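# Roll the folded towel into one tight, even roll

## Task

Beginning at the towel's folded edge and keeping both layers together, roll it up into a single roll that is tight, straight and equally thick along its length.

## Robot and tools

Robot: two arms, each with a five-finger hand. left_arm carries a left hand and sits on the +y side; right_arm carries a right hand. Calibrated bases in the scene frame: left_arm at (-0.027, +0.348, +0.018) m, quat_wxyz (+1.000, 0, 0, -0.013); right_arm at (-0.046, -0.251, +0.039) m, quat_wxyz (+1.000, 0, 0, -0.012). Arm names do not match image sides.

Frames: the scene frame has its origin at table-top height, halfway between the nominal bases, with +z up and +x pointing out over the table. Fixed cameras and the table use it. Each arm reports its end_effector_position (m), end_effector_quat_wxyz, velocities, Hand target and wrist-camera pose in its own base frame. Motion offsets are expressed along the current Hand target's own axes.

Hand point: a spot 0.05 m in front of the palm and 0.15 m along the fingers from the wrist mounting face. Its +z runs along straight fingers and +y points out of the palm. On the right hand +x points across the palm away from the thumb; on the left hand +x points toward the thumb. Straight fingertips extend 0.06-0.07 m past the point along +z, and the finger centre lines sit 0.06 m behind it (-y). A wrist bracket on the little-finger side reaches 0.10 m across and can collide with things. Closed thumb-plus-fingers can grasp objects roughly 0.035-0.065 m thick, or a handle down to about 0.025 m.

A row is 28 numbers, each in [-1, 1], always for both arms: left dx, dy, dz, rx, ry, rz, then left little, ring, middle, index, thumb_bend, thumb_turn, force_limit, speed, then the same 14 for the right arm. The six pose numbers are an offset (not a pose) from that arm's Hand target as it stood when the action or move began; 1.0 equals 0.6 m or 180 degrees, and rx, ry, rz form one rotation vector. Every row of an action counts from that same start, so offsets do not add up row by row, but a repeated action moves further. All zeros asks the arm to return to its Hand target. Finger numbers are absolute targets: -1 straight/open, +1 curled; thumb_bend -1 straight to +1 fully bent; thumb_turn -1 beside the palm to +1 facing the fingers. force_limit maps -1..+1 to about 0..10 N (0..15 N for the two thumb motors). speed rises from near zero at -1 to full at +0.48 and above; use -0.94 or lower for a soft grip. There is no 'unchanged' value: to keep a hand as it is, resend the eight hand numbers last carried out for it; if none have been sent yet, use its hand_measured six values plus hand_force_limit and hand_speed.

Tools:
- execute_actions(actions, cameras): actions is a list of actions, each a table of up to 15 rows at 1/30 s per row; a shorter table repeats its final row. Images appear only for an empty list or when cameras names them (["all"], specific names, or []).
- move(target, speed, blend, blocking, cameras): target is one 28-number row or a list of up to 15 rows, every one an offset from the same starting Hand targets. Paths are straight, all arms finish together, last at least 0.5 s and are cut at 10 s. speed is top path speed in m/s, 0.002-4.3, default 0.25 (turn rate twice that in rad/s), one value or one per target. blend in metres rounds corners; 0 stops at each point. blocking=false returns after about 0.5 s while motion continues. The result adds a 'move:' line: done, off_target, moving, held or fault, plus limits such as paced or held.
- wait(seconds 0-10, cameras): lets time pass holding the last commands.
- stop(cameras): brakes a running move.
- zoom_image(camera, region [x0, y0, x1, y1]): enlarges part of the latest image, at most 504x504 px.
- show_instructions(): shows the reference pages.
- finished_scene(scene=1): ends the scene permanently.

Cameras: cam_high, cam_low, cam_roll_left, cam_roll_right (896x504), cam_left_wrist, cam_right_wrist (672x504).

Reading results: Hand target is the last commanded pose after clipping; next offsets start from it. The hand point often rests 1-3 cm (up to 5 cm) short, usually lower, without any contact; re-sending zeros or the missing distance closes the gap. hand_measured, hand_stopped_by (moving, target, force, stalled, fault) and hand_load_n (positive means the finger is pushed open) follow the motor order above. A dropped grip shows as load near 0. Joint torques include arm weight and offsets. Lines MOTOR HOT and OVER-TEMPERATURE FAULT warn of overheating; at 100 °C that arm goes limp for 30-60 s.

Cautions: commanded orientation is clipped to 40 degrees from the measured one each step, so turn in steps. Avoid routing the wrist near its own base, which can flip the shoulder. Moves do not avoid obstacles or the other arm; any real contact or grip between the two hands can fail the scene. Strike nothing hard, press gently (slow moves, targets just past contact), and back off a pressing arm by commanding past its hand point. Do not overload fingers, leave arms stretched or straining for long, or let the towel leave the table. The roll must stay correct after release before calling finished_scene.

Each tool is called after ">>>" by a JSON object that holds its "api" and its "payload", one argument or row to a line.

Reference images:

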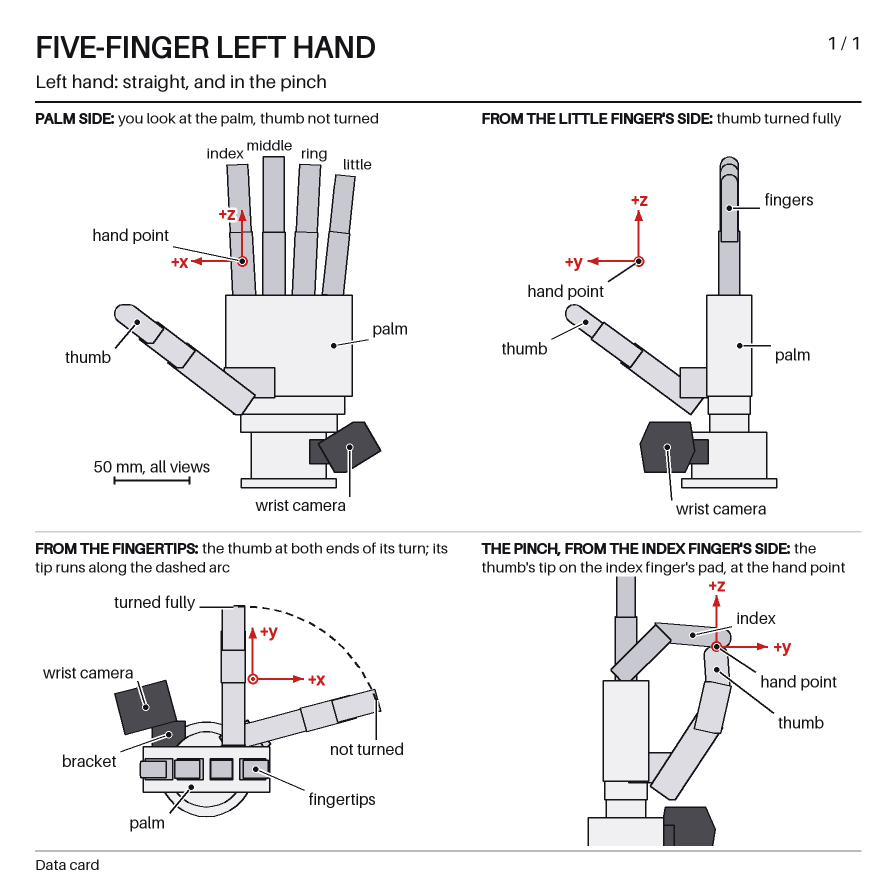

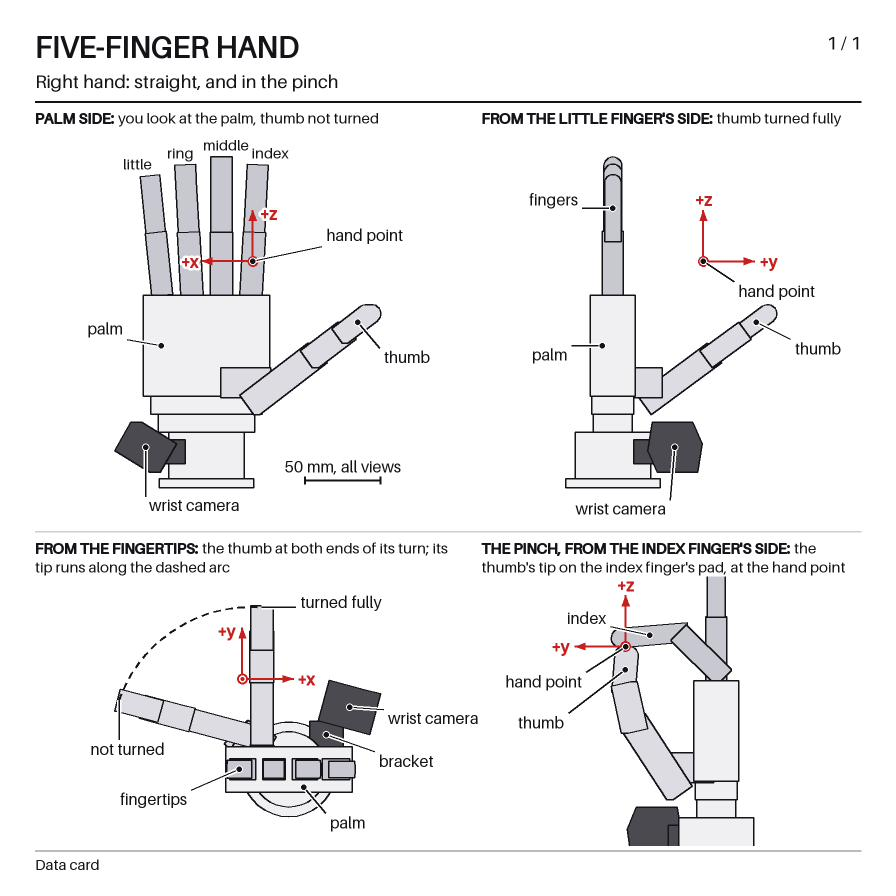

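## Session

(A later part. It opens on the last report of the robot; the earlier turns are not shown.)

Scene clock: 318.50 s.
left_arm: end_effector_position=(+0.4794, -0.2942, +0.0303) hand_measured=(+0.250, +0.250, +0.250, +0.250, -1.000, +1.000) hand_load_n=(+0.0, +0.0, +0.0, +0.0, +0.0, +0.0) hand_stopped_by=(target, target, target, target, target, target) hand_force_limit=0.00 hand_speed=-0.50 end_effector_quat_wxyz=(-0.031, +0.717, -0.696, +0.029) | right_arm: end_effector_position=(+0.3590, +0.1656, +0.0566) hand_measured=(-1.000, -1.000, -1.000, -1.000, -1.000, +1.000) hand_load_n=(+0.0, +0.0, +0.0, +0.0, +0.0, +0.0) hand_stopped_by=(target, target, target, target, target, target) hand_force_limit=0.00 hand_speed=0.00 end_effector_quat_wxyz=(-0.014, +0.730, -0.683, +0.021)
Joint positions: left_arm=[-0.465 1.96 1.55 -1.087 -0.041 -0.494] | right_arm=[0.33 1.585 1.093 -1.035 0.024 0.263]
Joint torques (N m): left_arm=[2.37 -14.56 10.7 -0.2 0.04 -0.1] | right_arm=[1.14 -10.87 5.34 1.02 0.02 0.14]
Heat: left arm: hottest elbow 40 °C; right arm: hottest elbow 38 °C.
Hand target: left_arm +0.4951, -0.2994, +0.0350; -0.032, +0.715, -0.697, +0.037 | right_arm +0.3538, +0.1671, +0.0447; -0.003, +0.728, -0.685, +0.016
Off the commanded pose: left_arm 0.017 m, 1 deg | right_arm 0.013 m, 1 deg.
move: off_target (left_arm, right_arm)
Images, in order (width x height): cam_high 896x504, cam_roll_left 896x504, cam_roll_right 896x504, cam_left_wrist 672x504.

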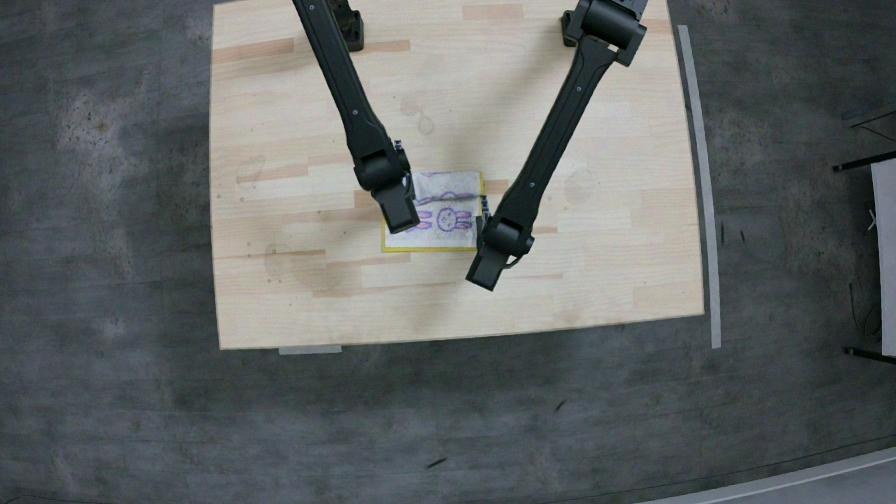

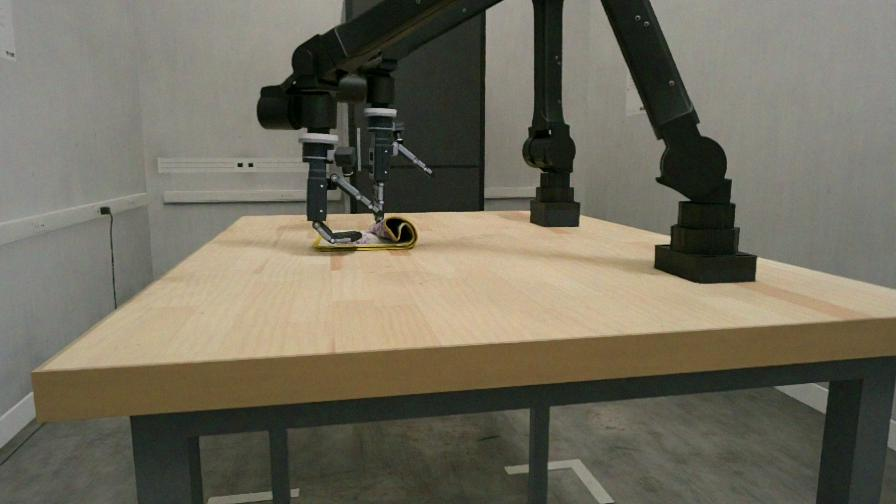

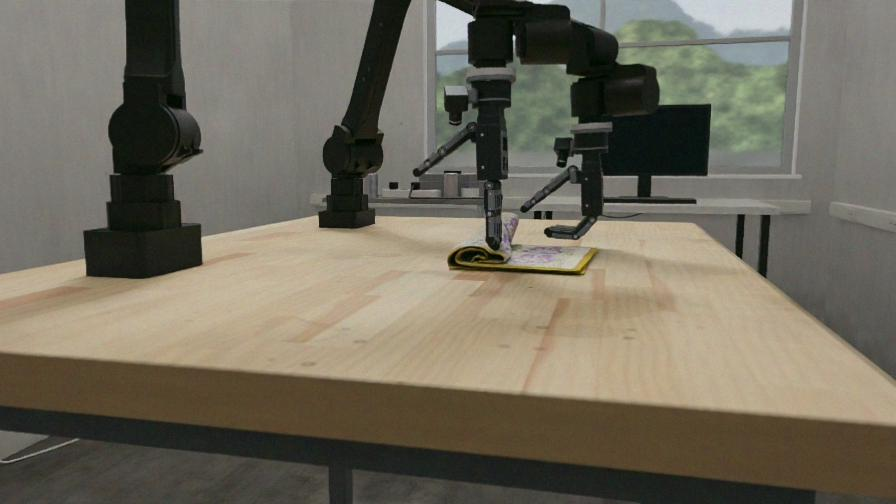

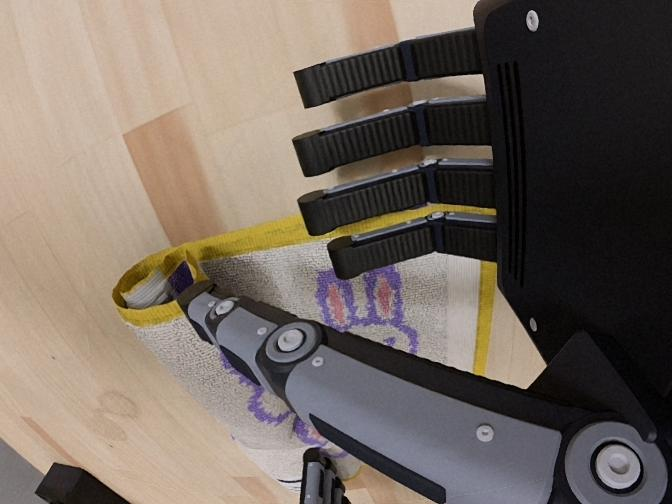

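>>> {"api": "zoom_image", "payload": {
  "camera": "cam_high",
  "region": [360, 150, 530, 270]
}}

Scaled by 2.965 from the camera's 896x504 image, which has a finer 1280x720 frame.

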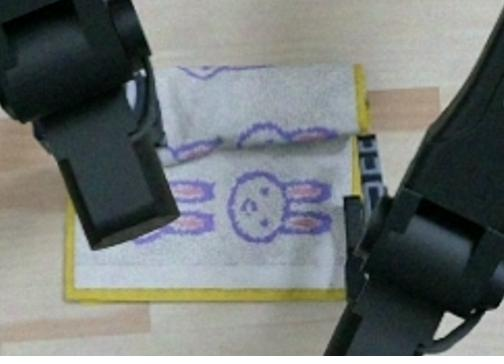

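>>> {"api": "move", "payload": {
  "target": [
    [0,-0.0137,-0.1493,0,0,0, 0.25, 0.25, 0.25, 0.25, -1, 1, 0, 0, 0,0,0,0,0,0, -1, -1, -1, -1, -1, 1, 0, 0],
    [0.0295,0.1295,-0.1742,0.349,0,0, -0.35, -0.35, -0.35, -0.35, -1, 1, 0, 0, 0,0,0,0,0,0, -1, -1, -1, -1, -1, 1, 0, 0]
  ],
  "speed": 0.25,
  "blend": [0.02,0],
  "cameras": ["cam_high","cam_roll_left","cam_left_wrist"]
}}

>>> {"api": "zoom_image", "payload": {
  "camera": "cam_roll_left",
  "region": [350, 150, 490, 270]
}}

>>> {"api": "zoom_image", "payload": {
  "camera": "cam_high",
  "region": [360, 130, 530, 270]
}}

Scene clock: 331.10 s.
left_arm: end_effector_position=(+0.4100, -0.3154, +0.1245) hand_measured=(-0.350, -0.350, -0.350, -0.350, -1.000, +1.000) hand_load_n=(+0.0, +0.0, +0.0, +0.0, +0.0, +0.0) hand_stopped_by=(target, target, target, target, target, target) hand_force_limit=0.00 hand_speed=0.00 end_effector_quat_wxyz=(-0.401, +0.598, -0.578, +0.384) | right_arm: end_effector_position=(+0.3590, +0.1656, +0.0566) hand_measured=(-1.000, -1.000, -1.000, -1.000, -1.000, +1.000) hand_load_n=(+0.0, +0.0, +0.0, +0.0, +0.0, +0.0) hand_stopped_by=(target, target, target, target, target, target) hand_force_limit=0.00 hand_speed=0.00 end_effector_quat_wxyz=(-0.014, +0.730, -0.683, +0.021)
Joint positions: left_arm=[-0.854 1.365 0.753 0.028 -0.801 -0.439] | right_arm=[0.33 1.585 1.093 -1.035 0.024 0.263]
Joint torques (N m): left_arm=[1.55 -9.7 7.04 2.19 -0.56 -0.09] | right_arm=[1.03 -10.58 5.42 1.05 0.03 0.17]
Heat: left arm: hottest elbow 42 °C; right arm: hottest elbow 38 °C.
Hand target: left_arm +0.4080, -0.3187, +0.1315; -0.401, +0.594, -0.576, +0.395 | right_arm +0.3538, +0.1671, +0.0447; -0.003, +0.728, -0.685, +0.016
Off the commanded pose: left_arm 0.008 m, 1 deg | right_arm 0.013 m, 1 deg.
move: off_target (right_arm)
Images, in order (width x height): cam_high 896x504, cam_roll_left 896x504, cam_left_wrist 672x504.

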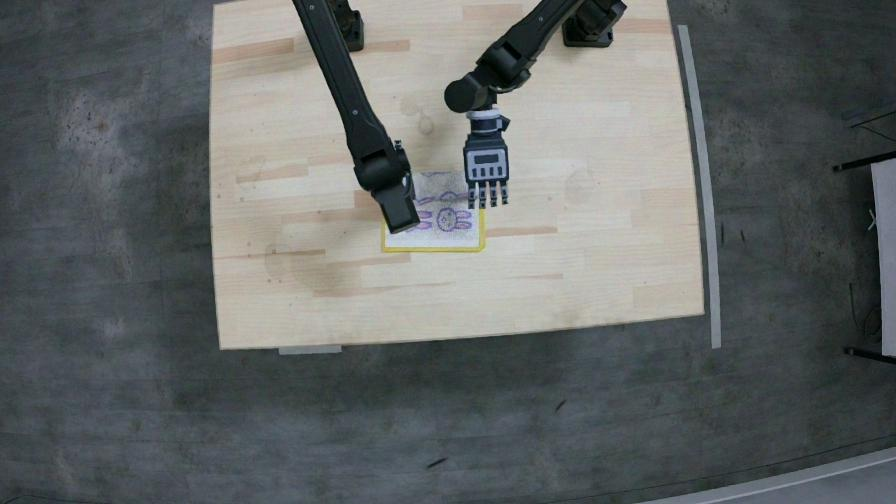

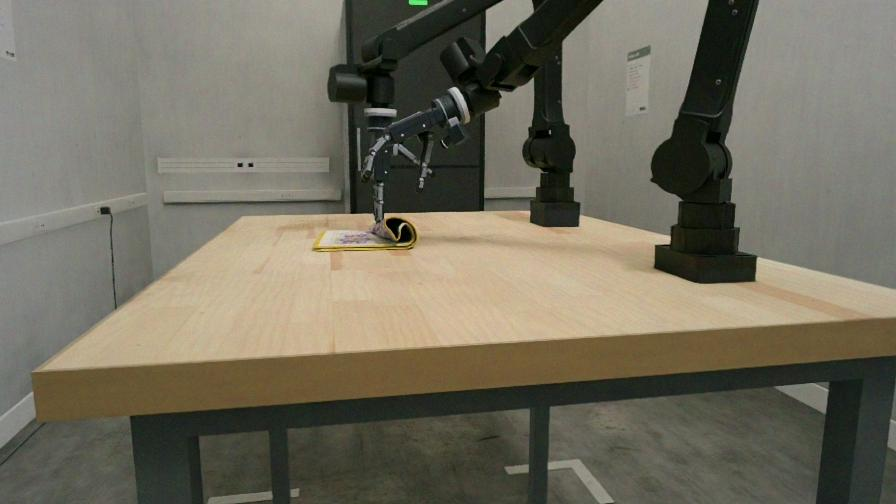

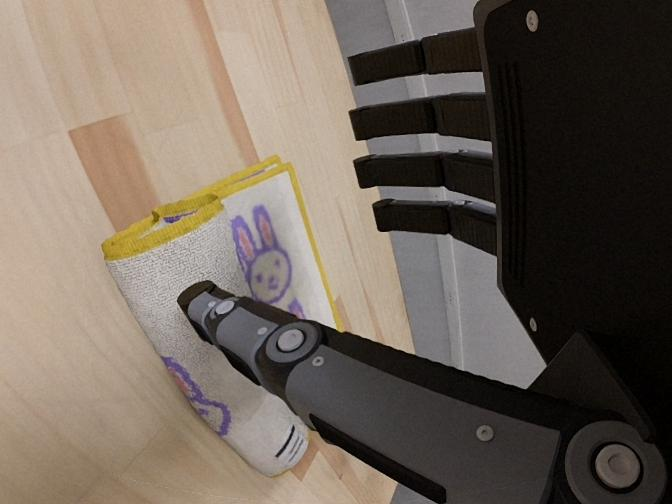

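Scaled by 3.600 from the camera's 896x504 image, which has a finer 1280x720 frame.

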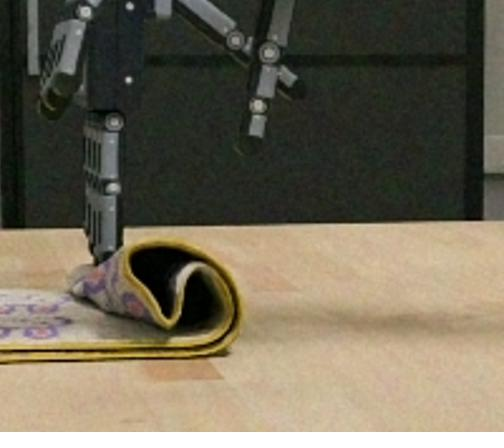

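Scaled by 2.965 from the camera's 896x504 image, which has a finer 1280x720 frame.

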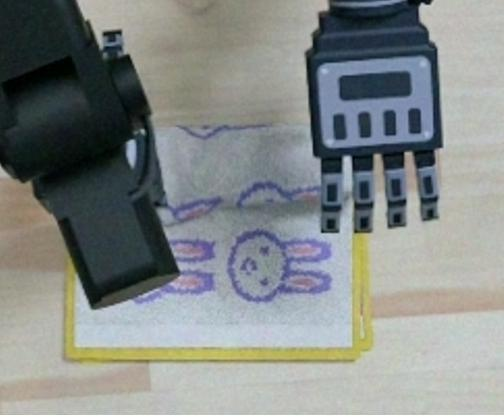

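>>> {"api": "move", "payload": {
  "target": [
    [0.03,0.0036,-0.0093,0,0.0311,0.0119, -0.35, -0.35, -0.35, -0.35, -1, 1, 0, 0, 0,0,0,0,0,0, -1, -1, -1, -1, -1, 1, 0, 0],
    [0.03,0.1584,0.0498,0,0.0311,0.0119, -0.35, -0.35, -0.35, -0.35, -1, 1, 0, 0, 0,0,0,0,0,0, -1, -1, -1, -1, -1, 1, 0, 0]
  ],
  "speed": 0.15,
  "cameras": ["cam_high","cam_roll_left","cam_left_wrist"]
}}

>>> {"api": "zoom_image", "payload": {
  "camera": "cam_roll_left",
  "region": [350, 170, 470, 270]
}}

>>> {"api": "zoom_image", "payload": {
  "camera": "cam_high",
  "region": [360, 130, 530, 270]
}}

Scene clock: 335.87 s.
left_arm: end_effector_position=(+0.4047, -0.3328, +0.0370) hand_measured=(-0.350, -0.350, -0.350, -0.350, -1.000, +1.000) hand_load_n=(+0.0, +0.0, +0.0, +0.0, +0.0, +0.0) hand_stopped_by=(target, target, target, target, target, target) hand_force_limit=0.00 hand_speed=0.00 end_effector_quat_wxyz=(-0.380, +0.569, -0.601, +0.414) | right_arm: end_effector_position=(+0.3590, +0.1656, +0.0566) hand_measured=(-1.000, -1.000, -1.000, -1.000, -1.000, +1.000) hand_load_n=(+0.0, +0.0, +0.0, +0.0, +0.0, +0.0) hand_stopped_by=(target, target, target, target, target, target) hand_force_limit=0.00 hand_speed=0.00 end_effector_quat_wxyz=(-0.014, +0.730, -0.683, +0.021)
Joint positions: left_arm=[-0.861 1.577 0.637 0.426 -0.722 -0.372] | right_arm=[0.33 1.585 1.093 -1.035 0.024 0.263]
Joint torques (N m): left_arm=[1.14 -8.53 5.49 2.35 -0.36 -0.08] | right_arm=[1.38 -11.05 5.39 0.94 0.05 0.16]
Heat: left arm: hottest elbow 42 °C; right arm: hottest elbow 37 °C.
Hand target: left_arm +0.4012, -0.3375, +0.0321; -0.379, +0.563, -0.606, +0.415 | right_arm +0.3538, +0.1671, +0.0447; -0.003, +0.728, -0.685, +0.016
Off the commanded pose: left_arm 0.008 m, 1 deg | right_arm 0.013 m, 1 deg.
move: off_target (right_arm)
Images, in order (width x height): cam_high 896x504, cam_roll_left 896x504, cam_left_wrist 672x504.

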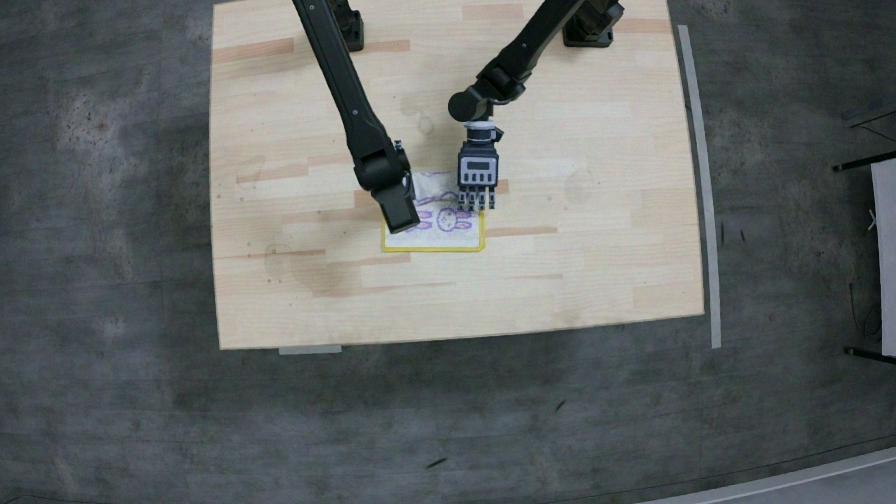

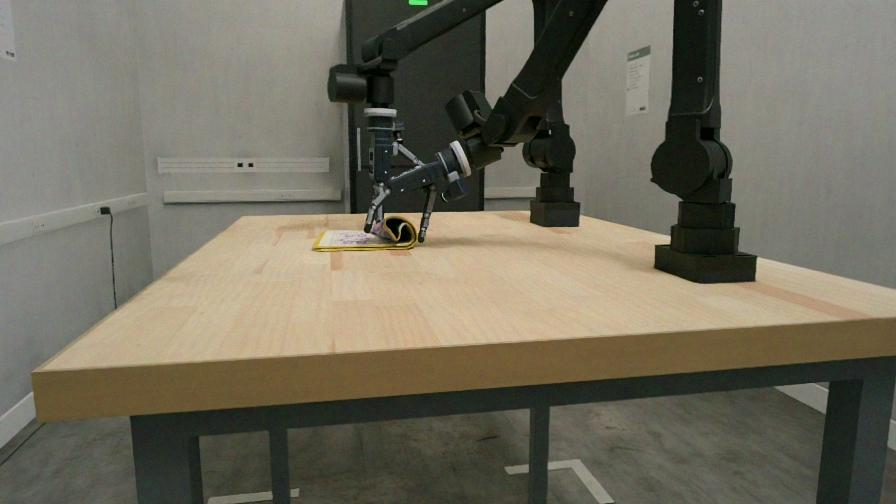

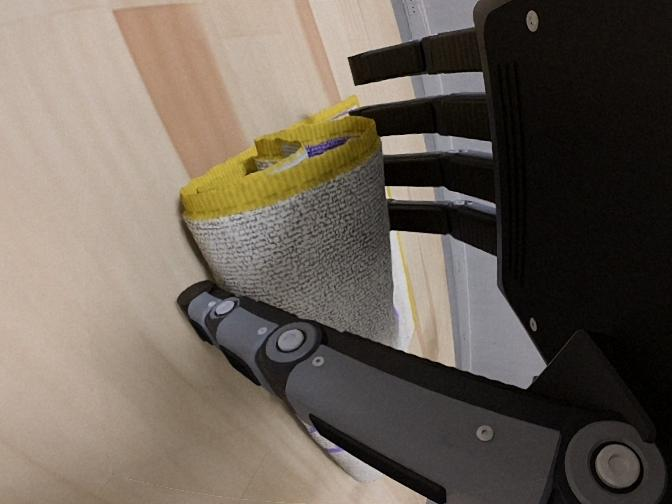

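Scaled by 4.200 from the camera's 896x504 image, which has a finer 1280x720 frame.

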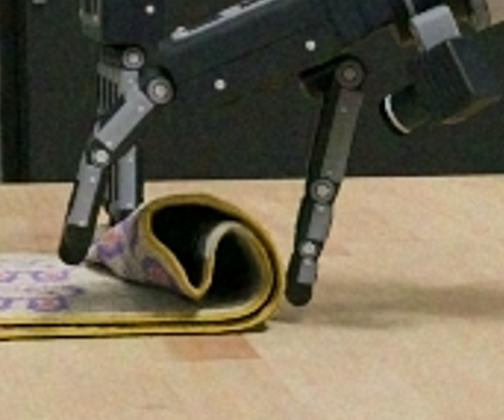

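Scaled by 2.965 from the camera's 896x504 image, which has a finer 1280x720 frame.

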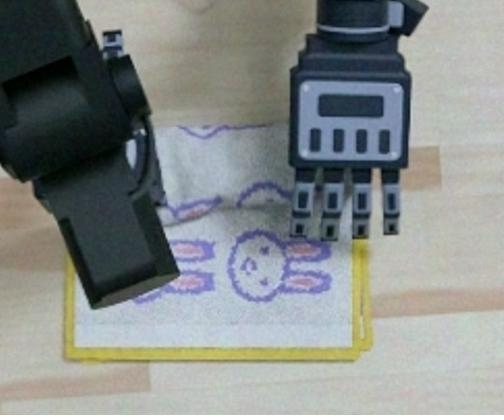

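>>> {"api": "move", "payload": {
  "target": [
    [0,0,0,0,0,0, 0.1, 0.1, 0.1, 0.1, -0.7, 1, 0, -0.6, 0,0,0,0,0,0, -1, -1, -1, -1, -1, 1, 0, 0],
    [0,0,0,0,0,0, 0.25, 0.25, 0.25, 0.25, -0.35, 1, -0.1, -0.7, 0,0,0,0,0,0, -1, -1, -1, -1, -1, 1, 0, 0]
  ],
  "speed": 0.15,
  "cameras": ["cam_high","cam_roll_left","cam_roll_right","cam_left_wrist"]
}}

>>> {"api": "zoom_image", "payload": {
  "camera": "cam_roll_left",
  "region": [350, 170, 470, 270]
}}

>>> {"api": "zoom_image", "payload": {
  "camera": "cam_roll_right",
  "region": [400, 180, 540, 280]
}}

Scene clock: 339.63 s.
left_arm: end_effector_position=(+0.4047, -0.3328, +0.0370) hand_measured=(+0.250, +0.250, +0.250, +0.250, -0.534, +1.000) hand_load_n=(+0.0, +0.0, +4.5, +0.5, +8.0, +1.5) hand_stopped_by=(target, target, force, target, force, target) hand_force_limit=-0.10 hand_speed=-0.70 end_effector_quat_wxyz=(-0.380, +0.569, -0.601, +0.414) | right_arm: end_effector_position=(+0.3590, +0.1656, +0.0566) hand_measured=(-1.000, -1.000, -1.000, -1.000, -1.000, +1.000) hand_load_n=(+0.0, +0.0, +0.0, +0.0, +0.0, +0.0) hand_stopped_by=(target, target, target, target, target, target) hand_force_limit=0.00 hand_speed=0.00 end_effector_quat_wxyz=(-0.014, +0.730, -0.683, +0.021)
Joint positions: left_arm=[-0.861 1.577 0.637 0.427 -0.722 -0.371] | right_arm=[0.33 1.585 1.093 -1.035 0.024 0.263]
Joint torques (N m): left_arm=[1.32 -8.53 5.48 2.3 -0.37 -0.08] | right_arm=[0.91 -10.7 5.38 1.06 0.03 0.17]
Heat: left arm: hottest elbow 41 °C; right arm: hottest elbow 37 °C.
Hand target: left_arm +0.4013, -0.3374, +0.0321; -0.379, +0.563, -0.606, +0.415 | right_arm +0.3538, +0.1671, +0.0447; -0.003, +0.728, -0.685, +0.016
Off the commanded pose: left_arm 0.008 m, 1 deg | right_arm 0.013 m, 1 deg.
move: off_target (right_arm)
Images, in order (width x height): cam_high 896x504, cam_roll_left 896x504, cam_roll_right 896x504, cam_left_wrist 672x504.

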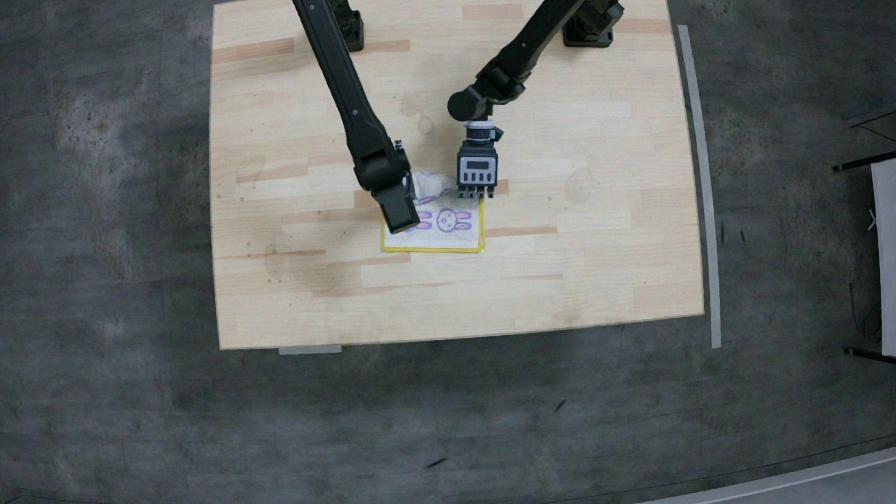

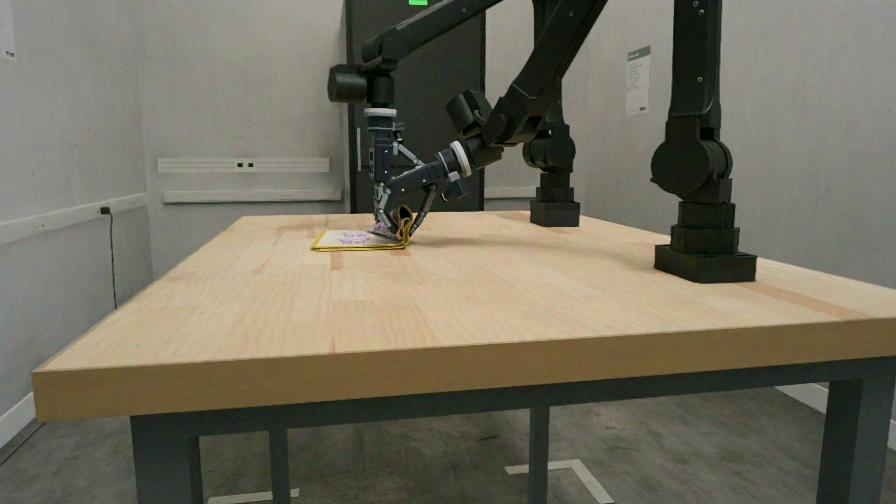

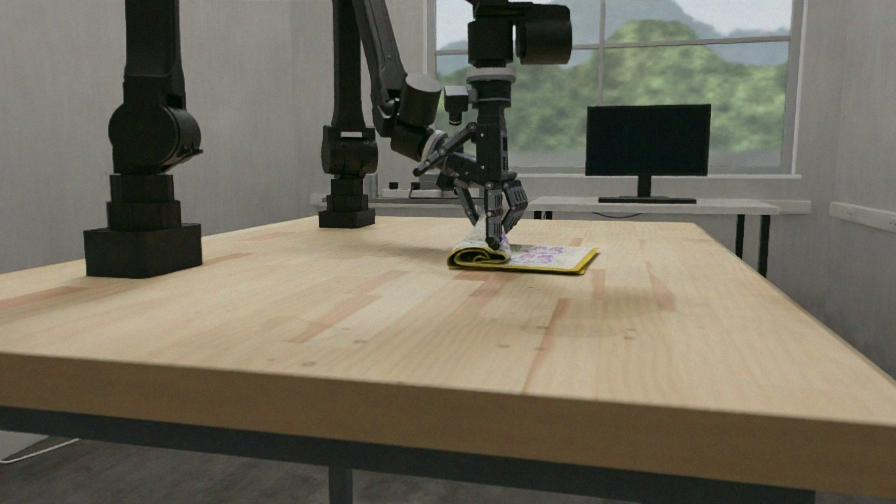

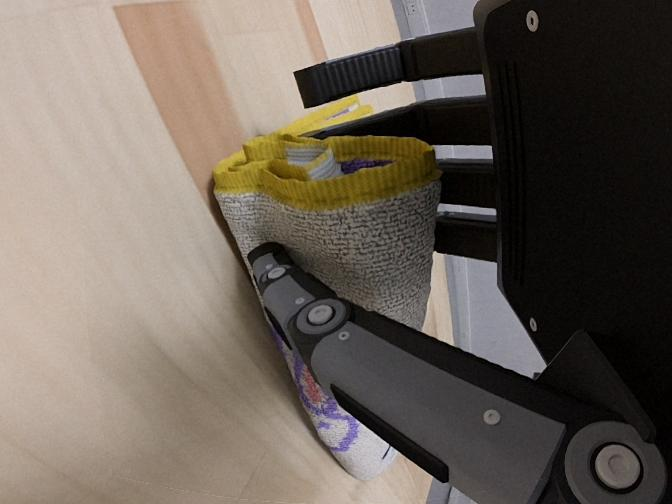

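Scaled by 4.200 from the camera's 896x504 image, which has a finer 1280x720 frame.

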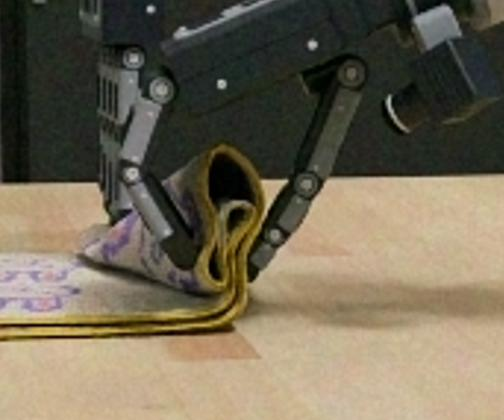

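Scaled by 3.600 from the camera's 896x504 image, which has a finer 1280x720 frame.

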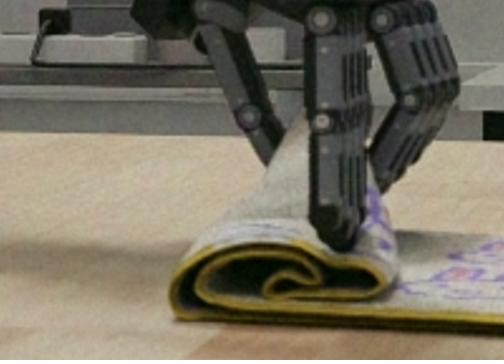

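>>> {"api": "move", "payload": {
  "target": [
    [0,0,0,0,0,0, 0.25, 0.25, 0.25, 0.25, -0.35, 1, -0.1, -0.7, 0,0,-0.1333,0,0,0, -1, -1, -1, -1, -1, 1, 0, 0],
    [0,0,0,0,0,0, 0.25, 0.25, 0.25, 0.25, -0.35, 1, -0.1, -0.7, 0.0427,-0.0678,-0.0772,0.377,0.0198,0.0293, -0.45, -0.45, -0.45, -0.45, -1, 1, 0, 0]
  ],
  "speed": 0.2,
  "blend": [0.02,0],
  "cameras": ["cam_high","cam_roll_left","cam_roll_right","cam_right_wrist"]
}}

>>> {"api": "zoom_image", "payload": {
  "camera": "cam_roll_right",
  "region": [380, 160, 540, 280]
}}

>>> {"api": "zoom_image", "payload": {
  "camera": "cam_high",
  "region": [340, 130, 510, 270]
}}

Scene clock: 348.00 s.
left_arm: end_effector_position=(+0.4047, -0.3328, +0.0370) hand_measured=(+0.250, +0.250, +0.250, +0.250, -0.534, +1.000) hand_load_n=(+0.0, +0.0, +4.5, +0.0, +7.5, +1.0) hand_stopped_by=(target, target, force, target, force, target) hand_force_limit=-0.10 hand_speed=-0.70 end_effector_quat_wxyz=(-0.380, +0.568, -0.601, +0.414) | right_arm: end_effector_position=(+0.3979, +0.1435, +0.0995) hand_measured=(-0.450, -0.450, -0.450, -0.450, -1.000, +1.000) hand_load_n=(+0.0, +0.0, +0.0, +0.0, +0.0, +0.0) hand_stopped_by=(target, target, target, target, target, target) hand_force_limit=0.00 hand_speed=0.00 end_effector_quat_wxyz=(-0.393, +0.563, -0.596, +0.416)
Joint positions: left_arm=[-0.861 1.577 0.637 0.427 -0.722 -0.371] | right_arm=[0.48 1.079 0.386 0.288 0.5 0.203]
Joint torques (N m): left_arm=[1.32 -8.53 5.46 2.32 -0.38 -0.09] | right_arm=[1.03 -4.01 5.87 2.74 0.22 -0.16]
Heat: left arm: hottest elbow 40 °C; right arm: hottest elbow 37 °C.
Hand target: left_arm +0.4013, -0.3374, +0.0321; -0.379, +0.563, -0.606, +0.415 | right_arm +0.3946, +0.1448, +0.0926; -0.389, +0.571, -0.590, +0.417
Off the commanded pose: left_arm 0.008 m, 1 deg | right_arm 0.008 m, 1 deg.
move: done
Images, in order (width x height): cam_high 896x504, cam_roll_left 896x504, cam_roll_right 896x504, cam_right_wrist 672x504.

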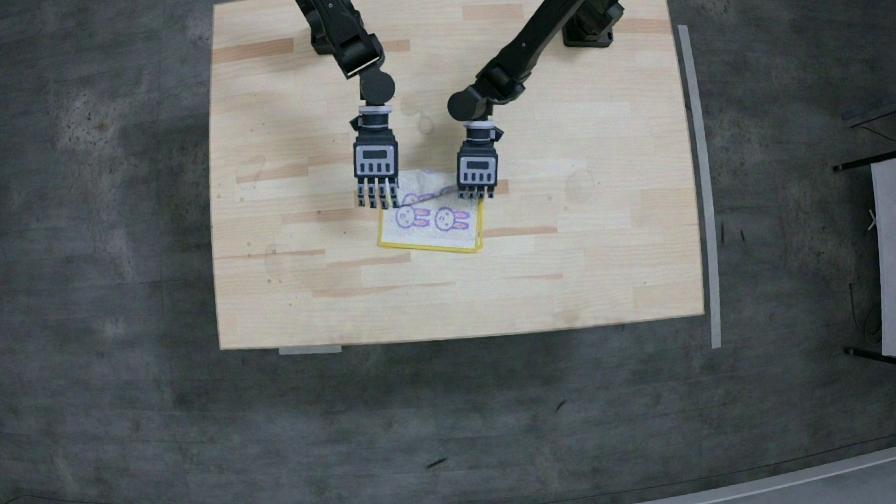

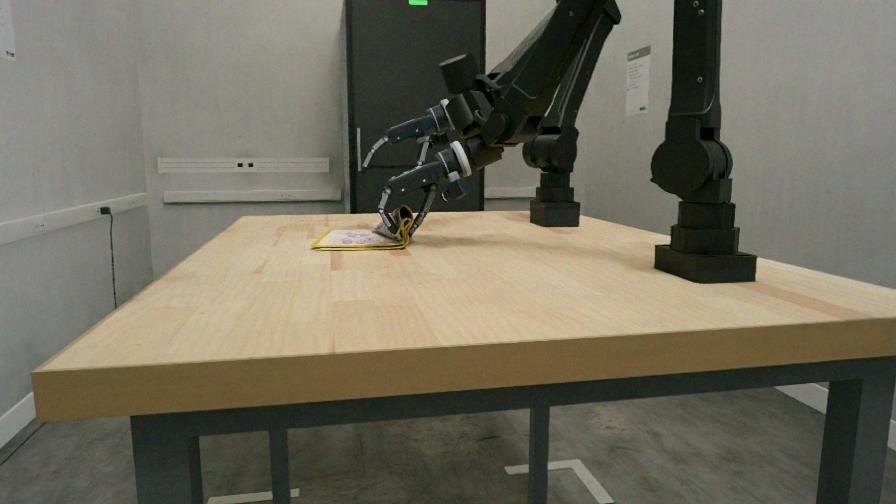

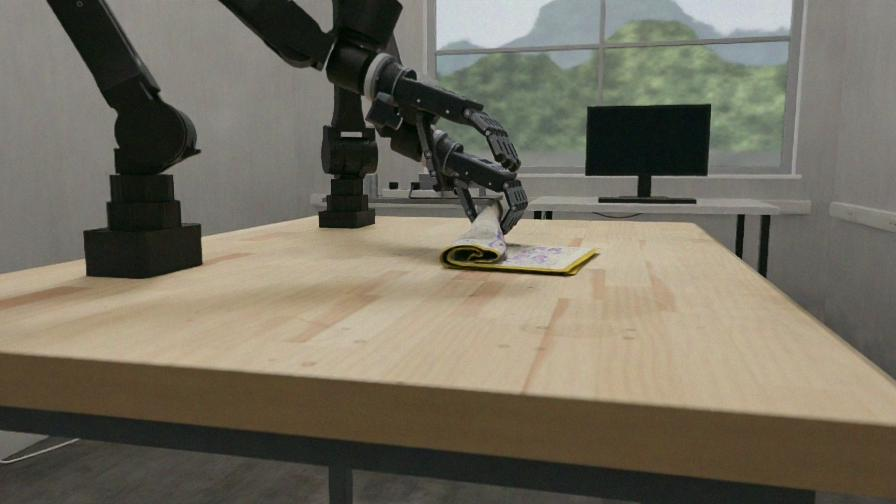

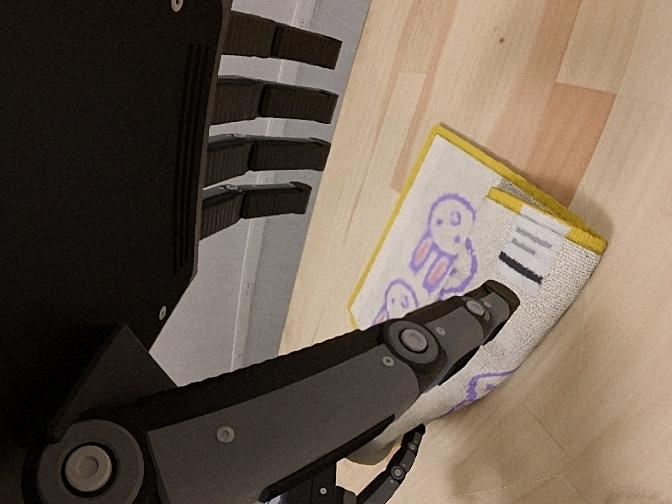

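Scaled by 3.150 from the camera's 896x504 image, which has a finer 1280x720 frame.

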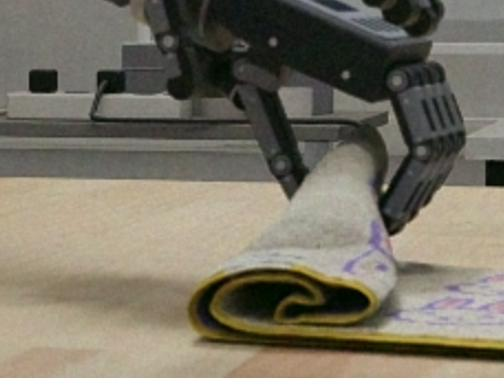

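Scaled by 2.965 from the camera's 896x504 image, which has a finer 1280x720 frame.

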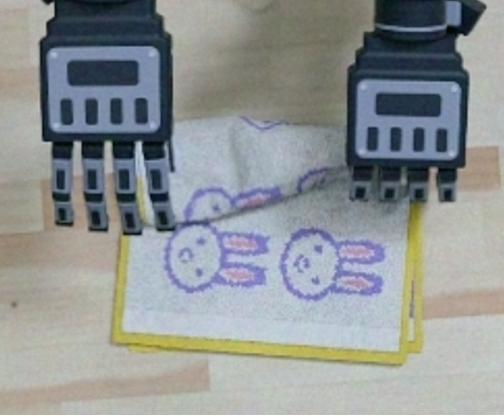

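>>> {"api": "move", "payload": {
  "target": [
    [0,0,0,0,0,0, 0.25, 0.25, 0.25, 0.25, -0.35, 1, -0.1, -0.7, -0.025,0.0063,-0.0157,0,0,0, -0.45, -0.45, -0.45, -0.45, -1, 1, 0, 0],
    [0,0,0,0,0,0, 0.25, 0.25, 0.25, 0.25, -0.35, 1, -0.1, -0.7, -0.025,0.1508,0.0428,0,0,0, -0.45, -0.45, -0.45, -0.45, -1, 1, 0, 0]
  ],
  "speed": 0.12,
  "cameras": ["cam_high","cam_roll_left","cam_roll_right","cam_right_wrist"]
}}

>>> {"api": "zoom_image", "payload": {
  "camera": "cam_roll_right",
  "region": [400, 180, 540, 280]
}}

>>> {"api": "zoom_image", "payload": {
  "camera": "cam_high",
  "region": [340, 130, 510, 270]
}}

Scene clock: 354.30 s.
left_arm: end_effector_position=(+0.4047, -0.3328, +0.0370) hand_measured=(+0.250, +0.250, +0.250, +0.250, -0.534, +1.000) hand_load_n=(+0.0, +0.0, +4.5, +0.5, +7.5, +1.0) hand_stopped_by=(target, target, force, target, force, target) hand_force_limit=-0.10 hand_speed=-0.70 end_effector_quat_wxyz=(-0.380, +0.568, -0.601, +0.414) | right_arm: end_effector_position=(+0.3906, +0.1598, +0.0033) hand_measured=(-0.450, -0.450, -0.450, -0.450, -1.000, +1.000) hand_load_n=(+0.0, +0.0, +0.0, +0.0, +0.0, +0.5) hand_stopped_by=(target, target, target, target, target, target) hand_force_limit=0.00 hand_speed=0.00 end_effector_quat_wxyz=(-0.389, +0.571, -0.589, +0.419)
Joint positions: left_arm=[-0.861 1.577 0.637 0.427 -0.722 -0.371] | right_arm=[0.548 1.492 0.295 0.778 0.559 0.211]
Joint torques (N m): left_arm=[1.38 -8.59 5.46 2.3 -0.37 -0.09] | right_arm=[0.5 -5.89 3.19 2.73 0.07 0.08]
Heat: left arm: hottest elbow 39 °C; right arm: hottest elbow 37 °C.
Hand target: left_arm +0.4013, -0.3374, +0.0321; -0.379, +0.563, -0.606, +0.415 | right_arm +0.3876, +0.1586, -0.0014; -0.389, +0.571, -0.590, +0.417
Off the commanded pose: left_arm 0.008 m, 1 deg | right_arm 0.006 m, 0 deg.
move: done
Images, in order (width x height): cam_high 896x504, cam_roll_left 896x504, cam_roll_right 896x504, cam_right_wrist 672x504.

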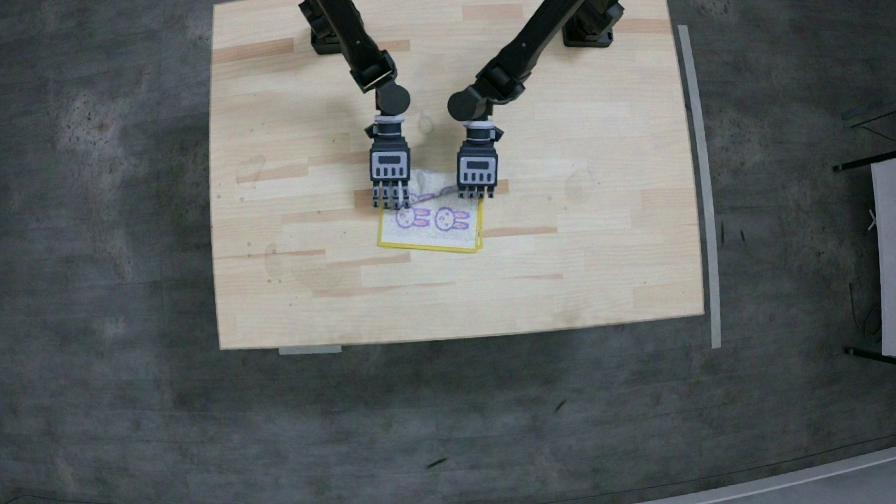

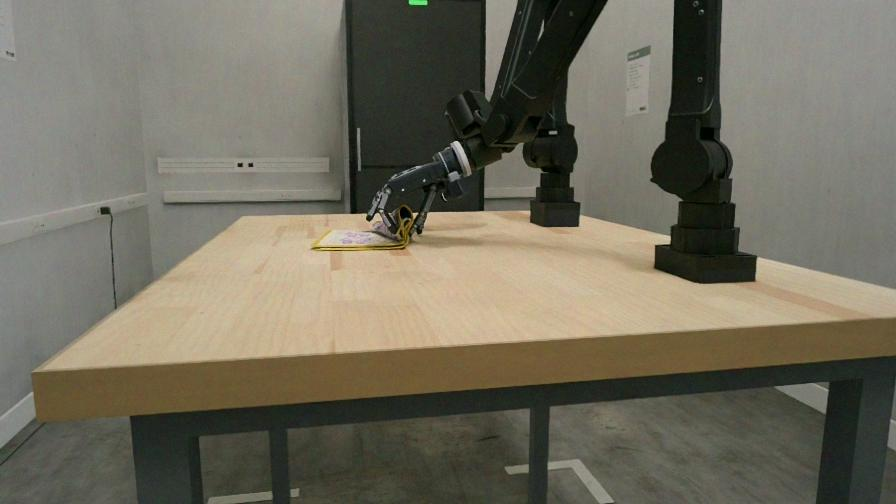

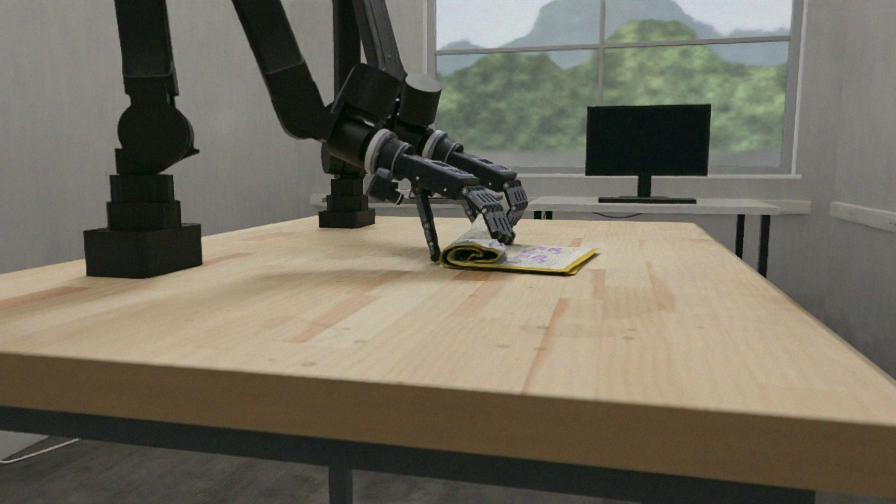

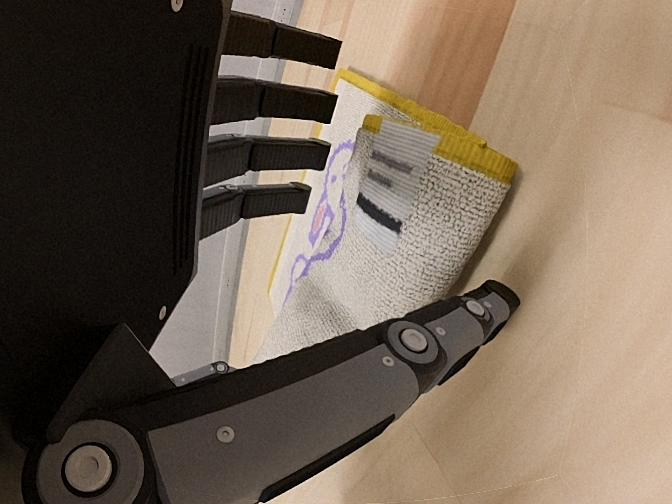

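Scaled by 3.600 from the camera's 896x504 image, which has a finer 1280x720 frame.

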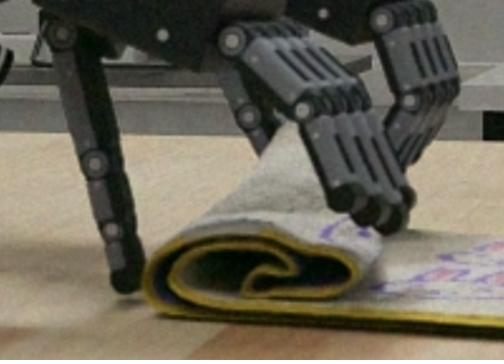

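Scaled by 2.965 from the camera's 896x504 image, which has a finer 1280x720 frame.

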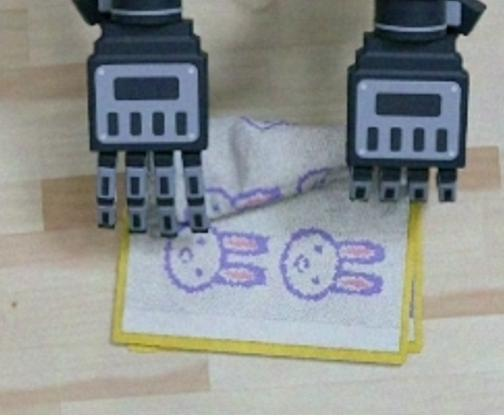

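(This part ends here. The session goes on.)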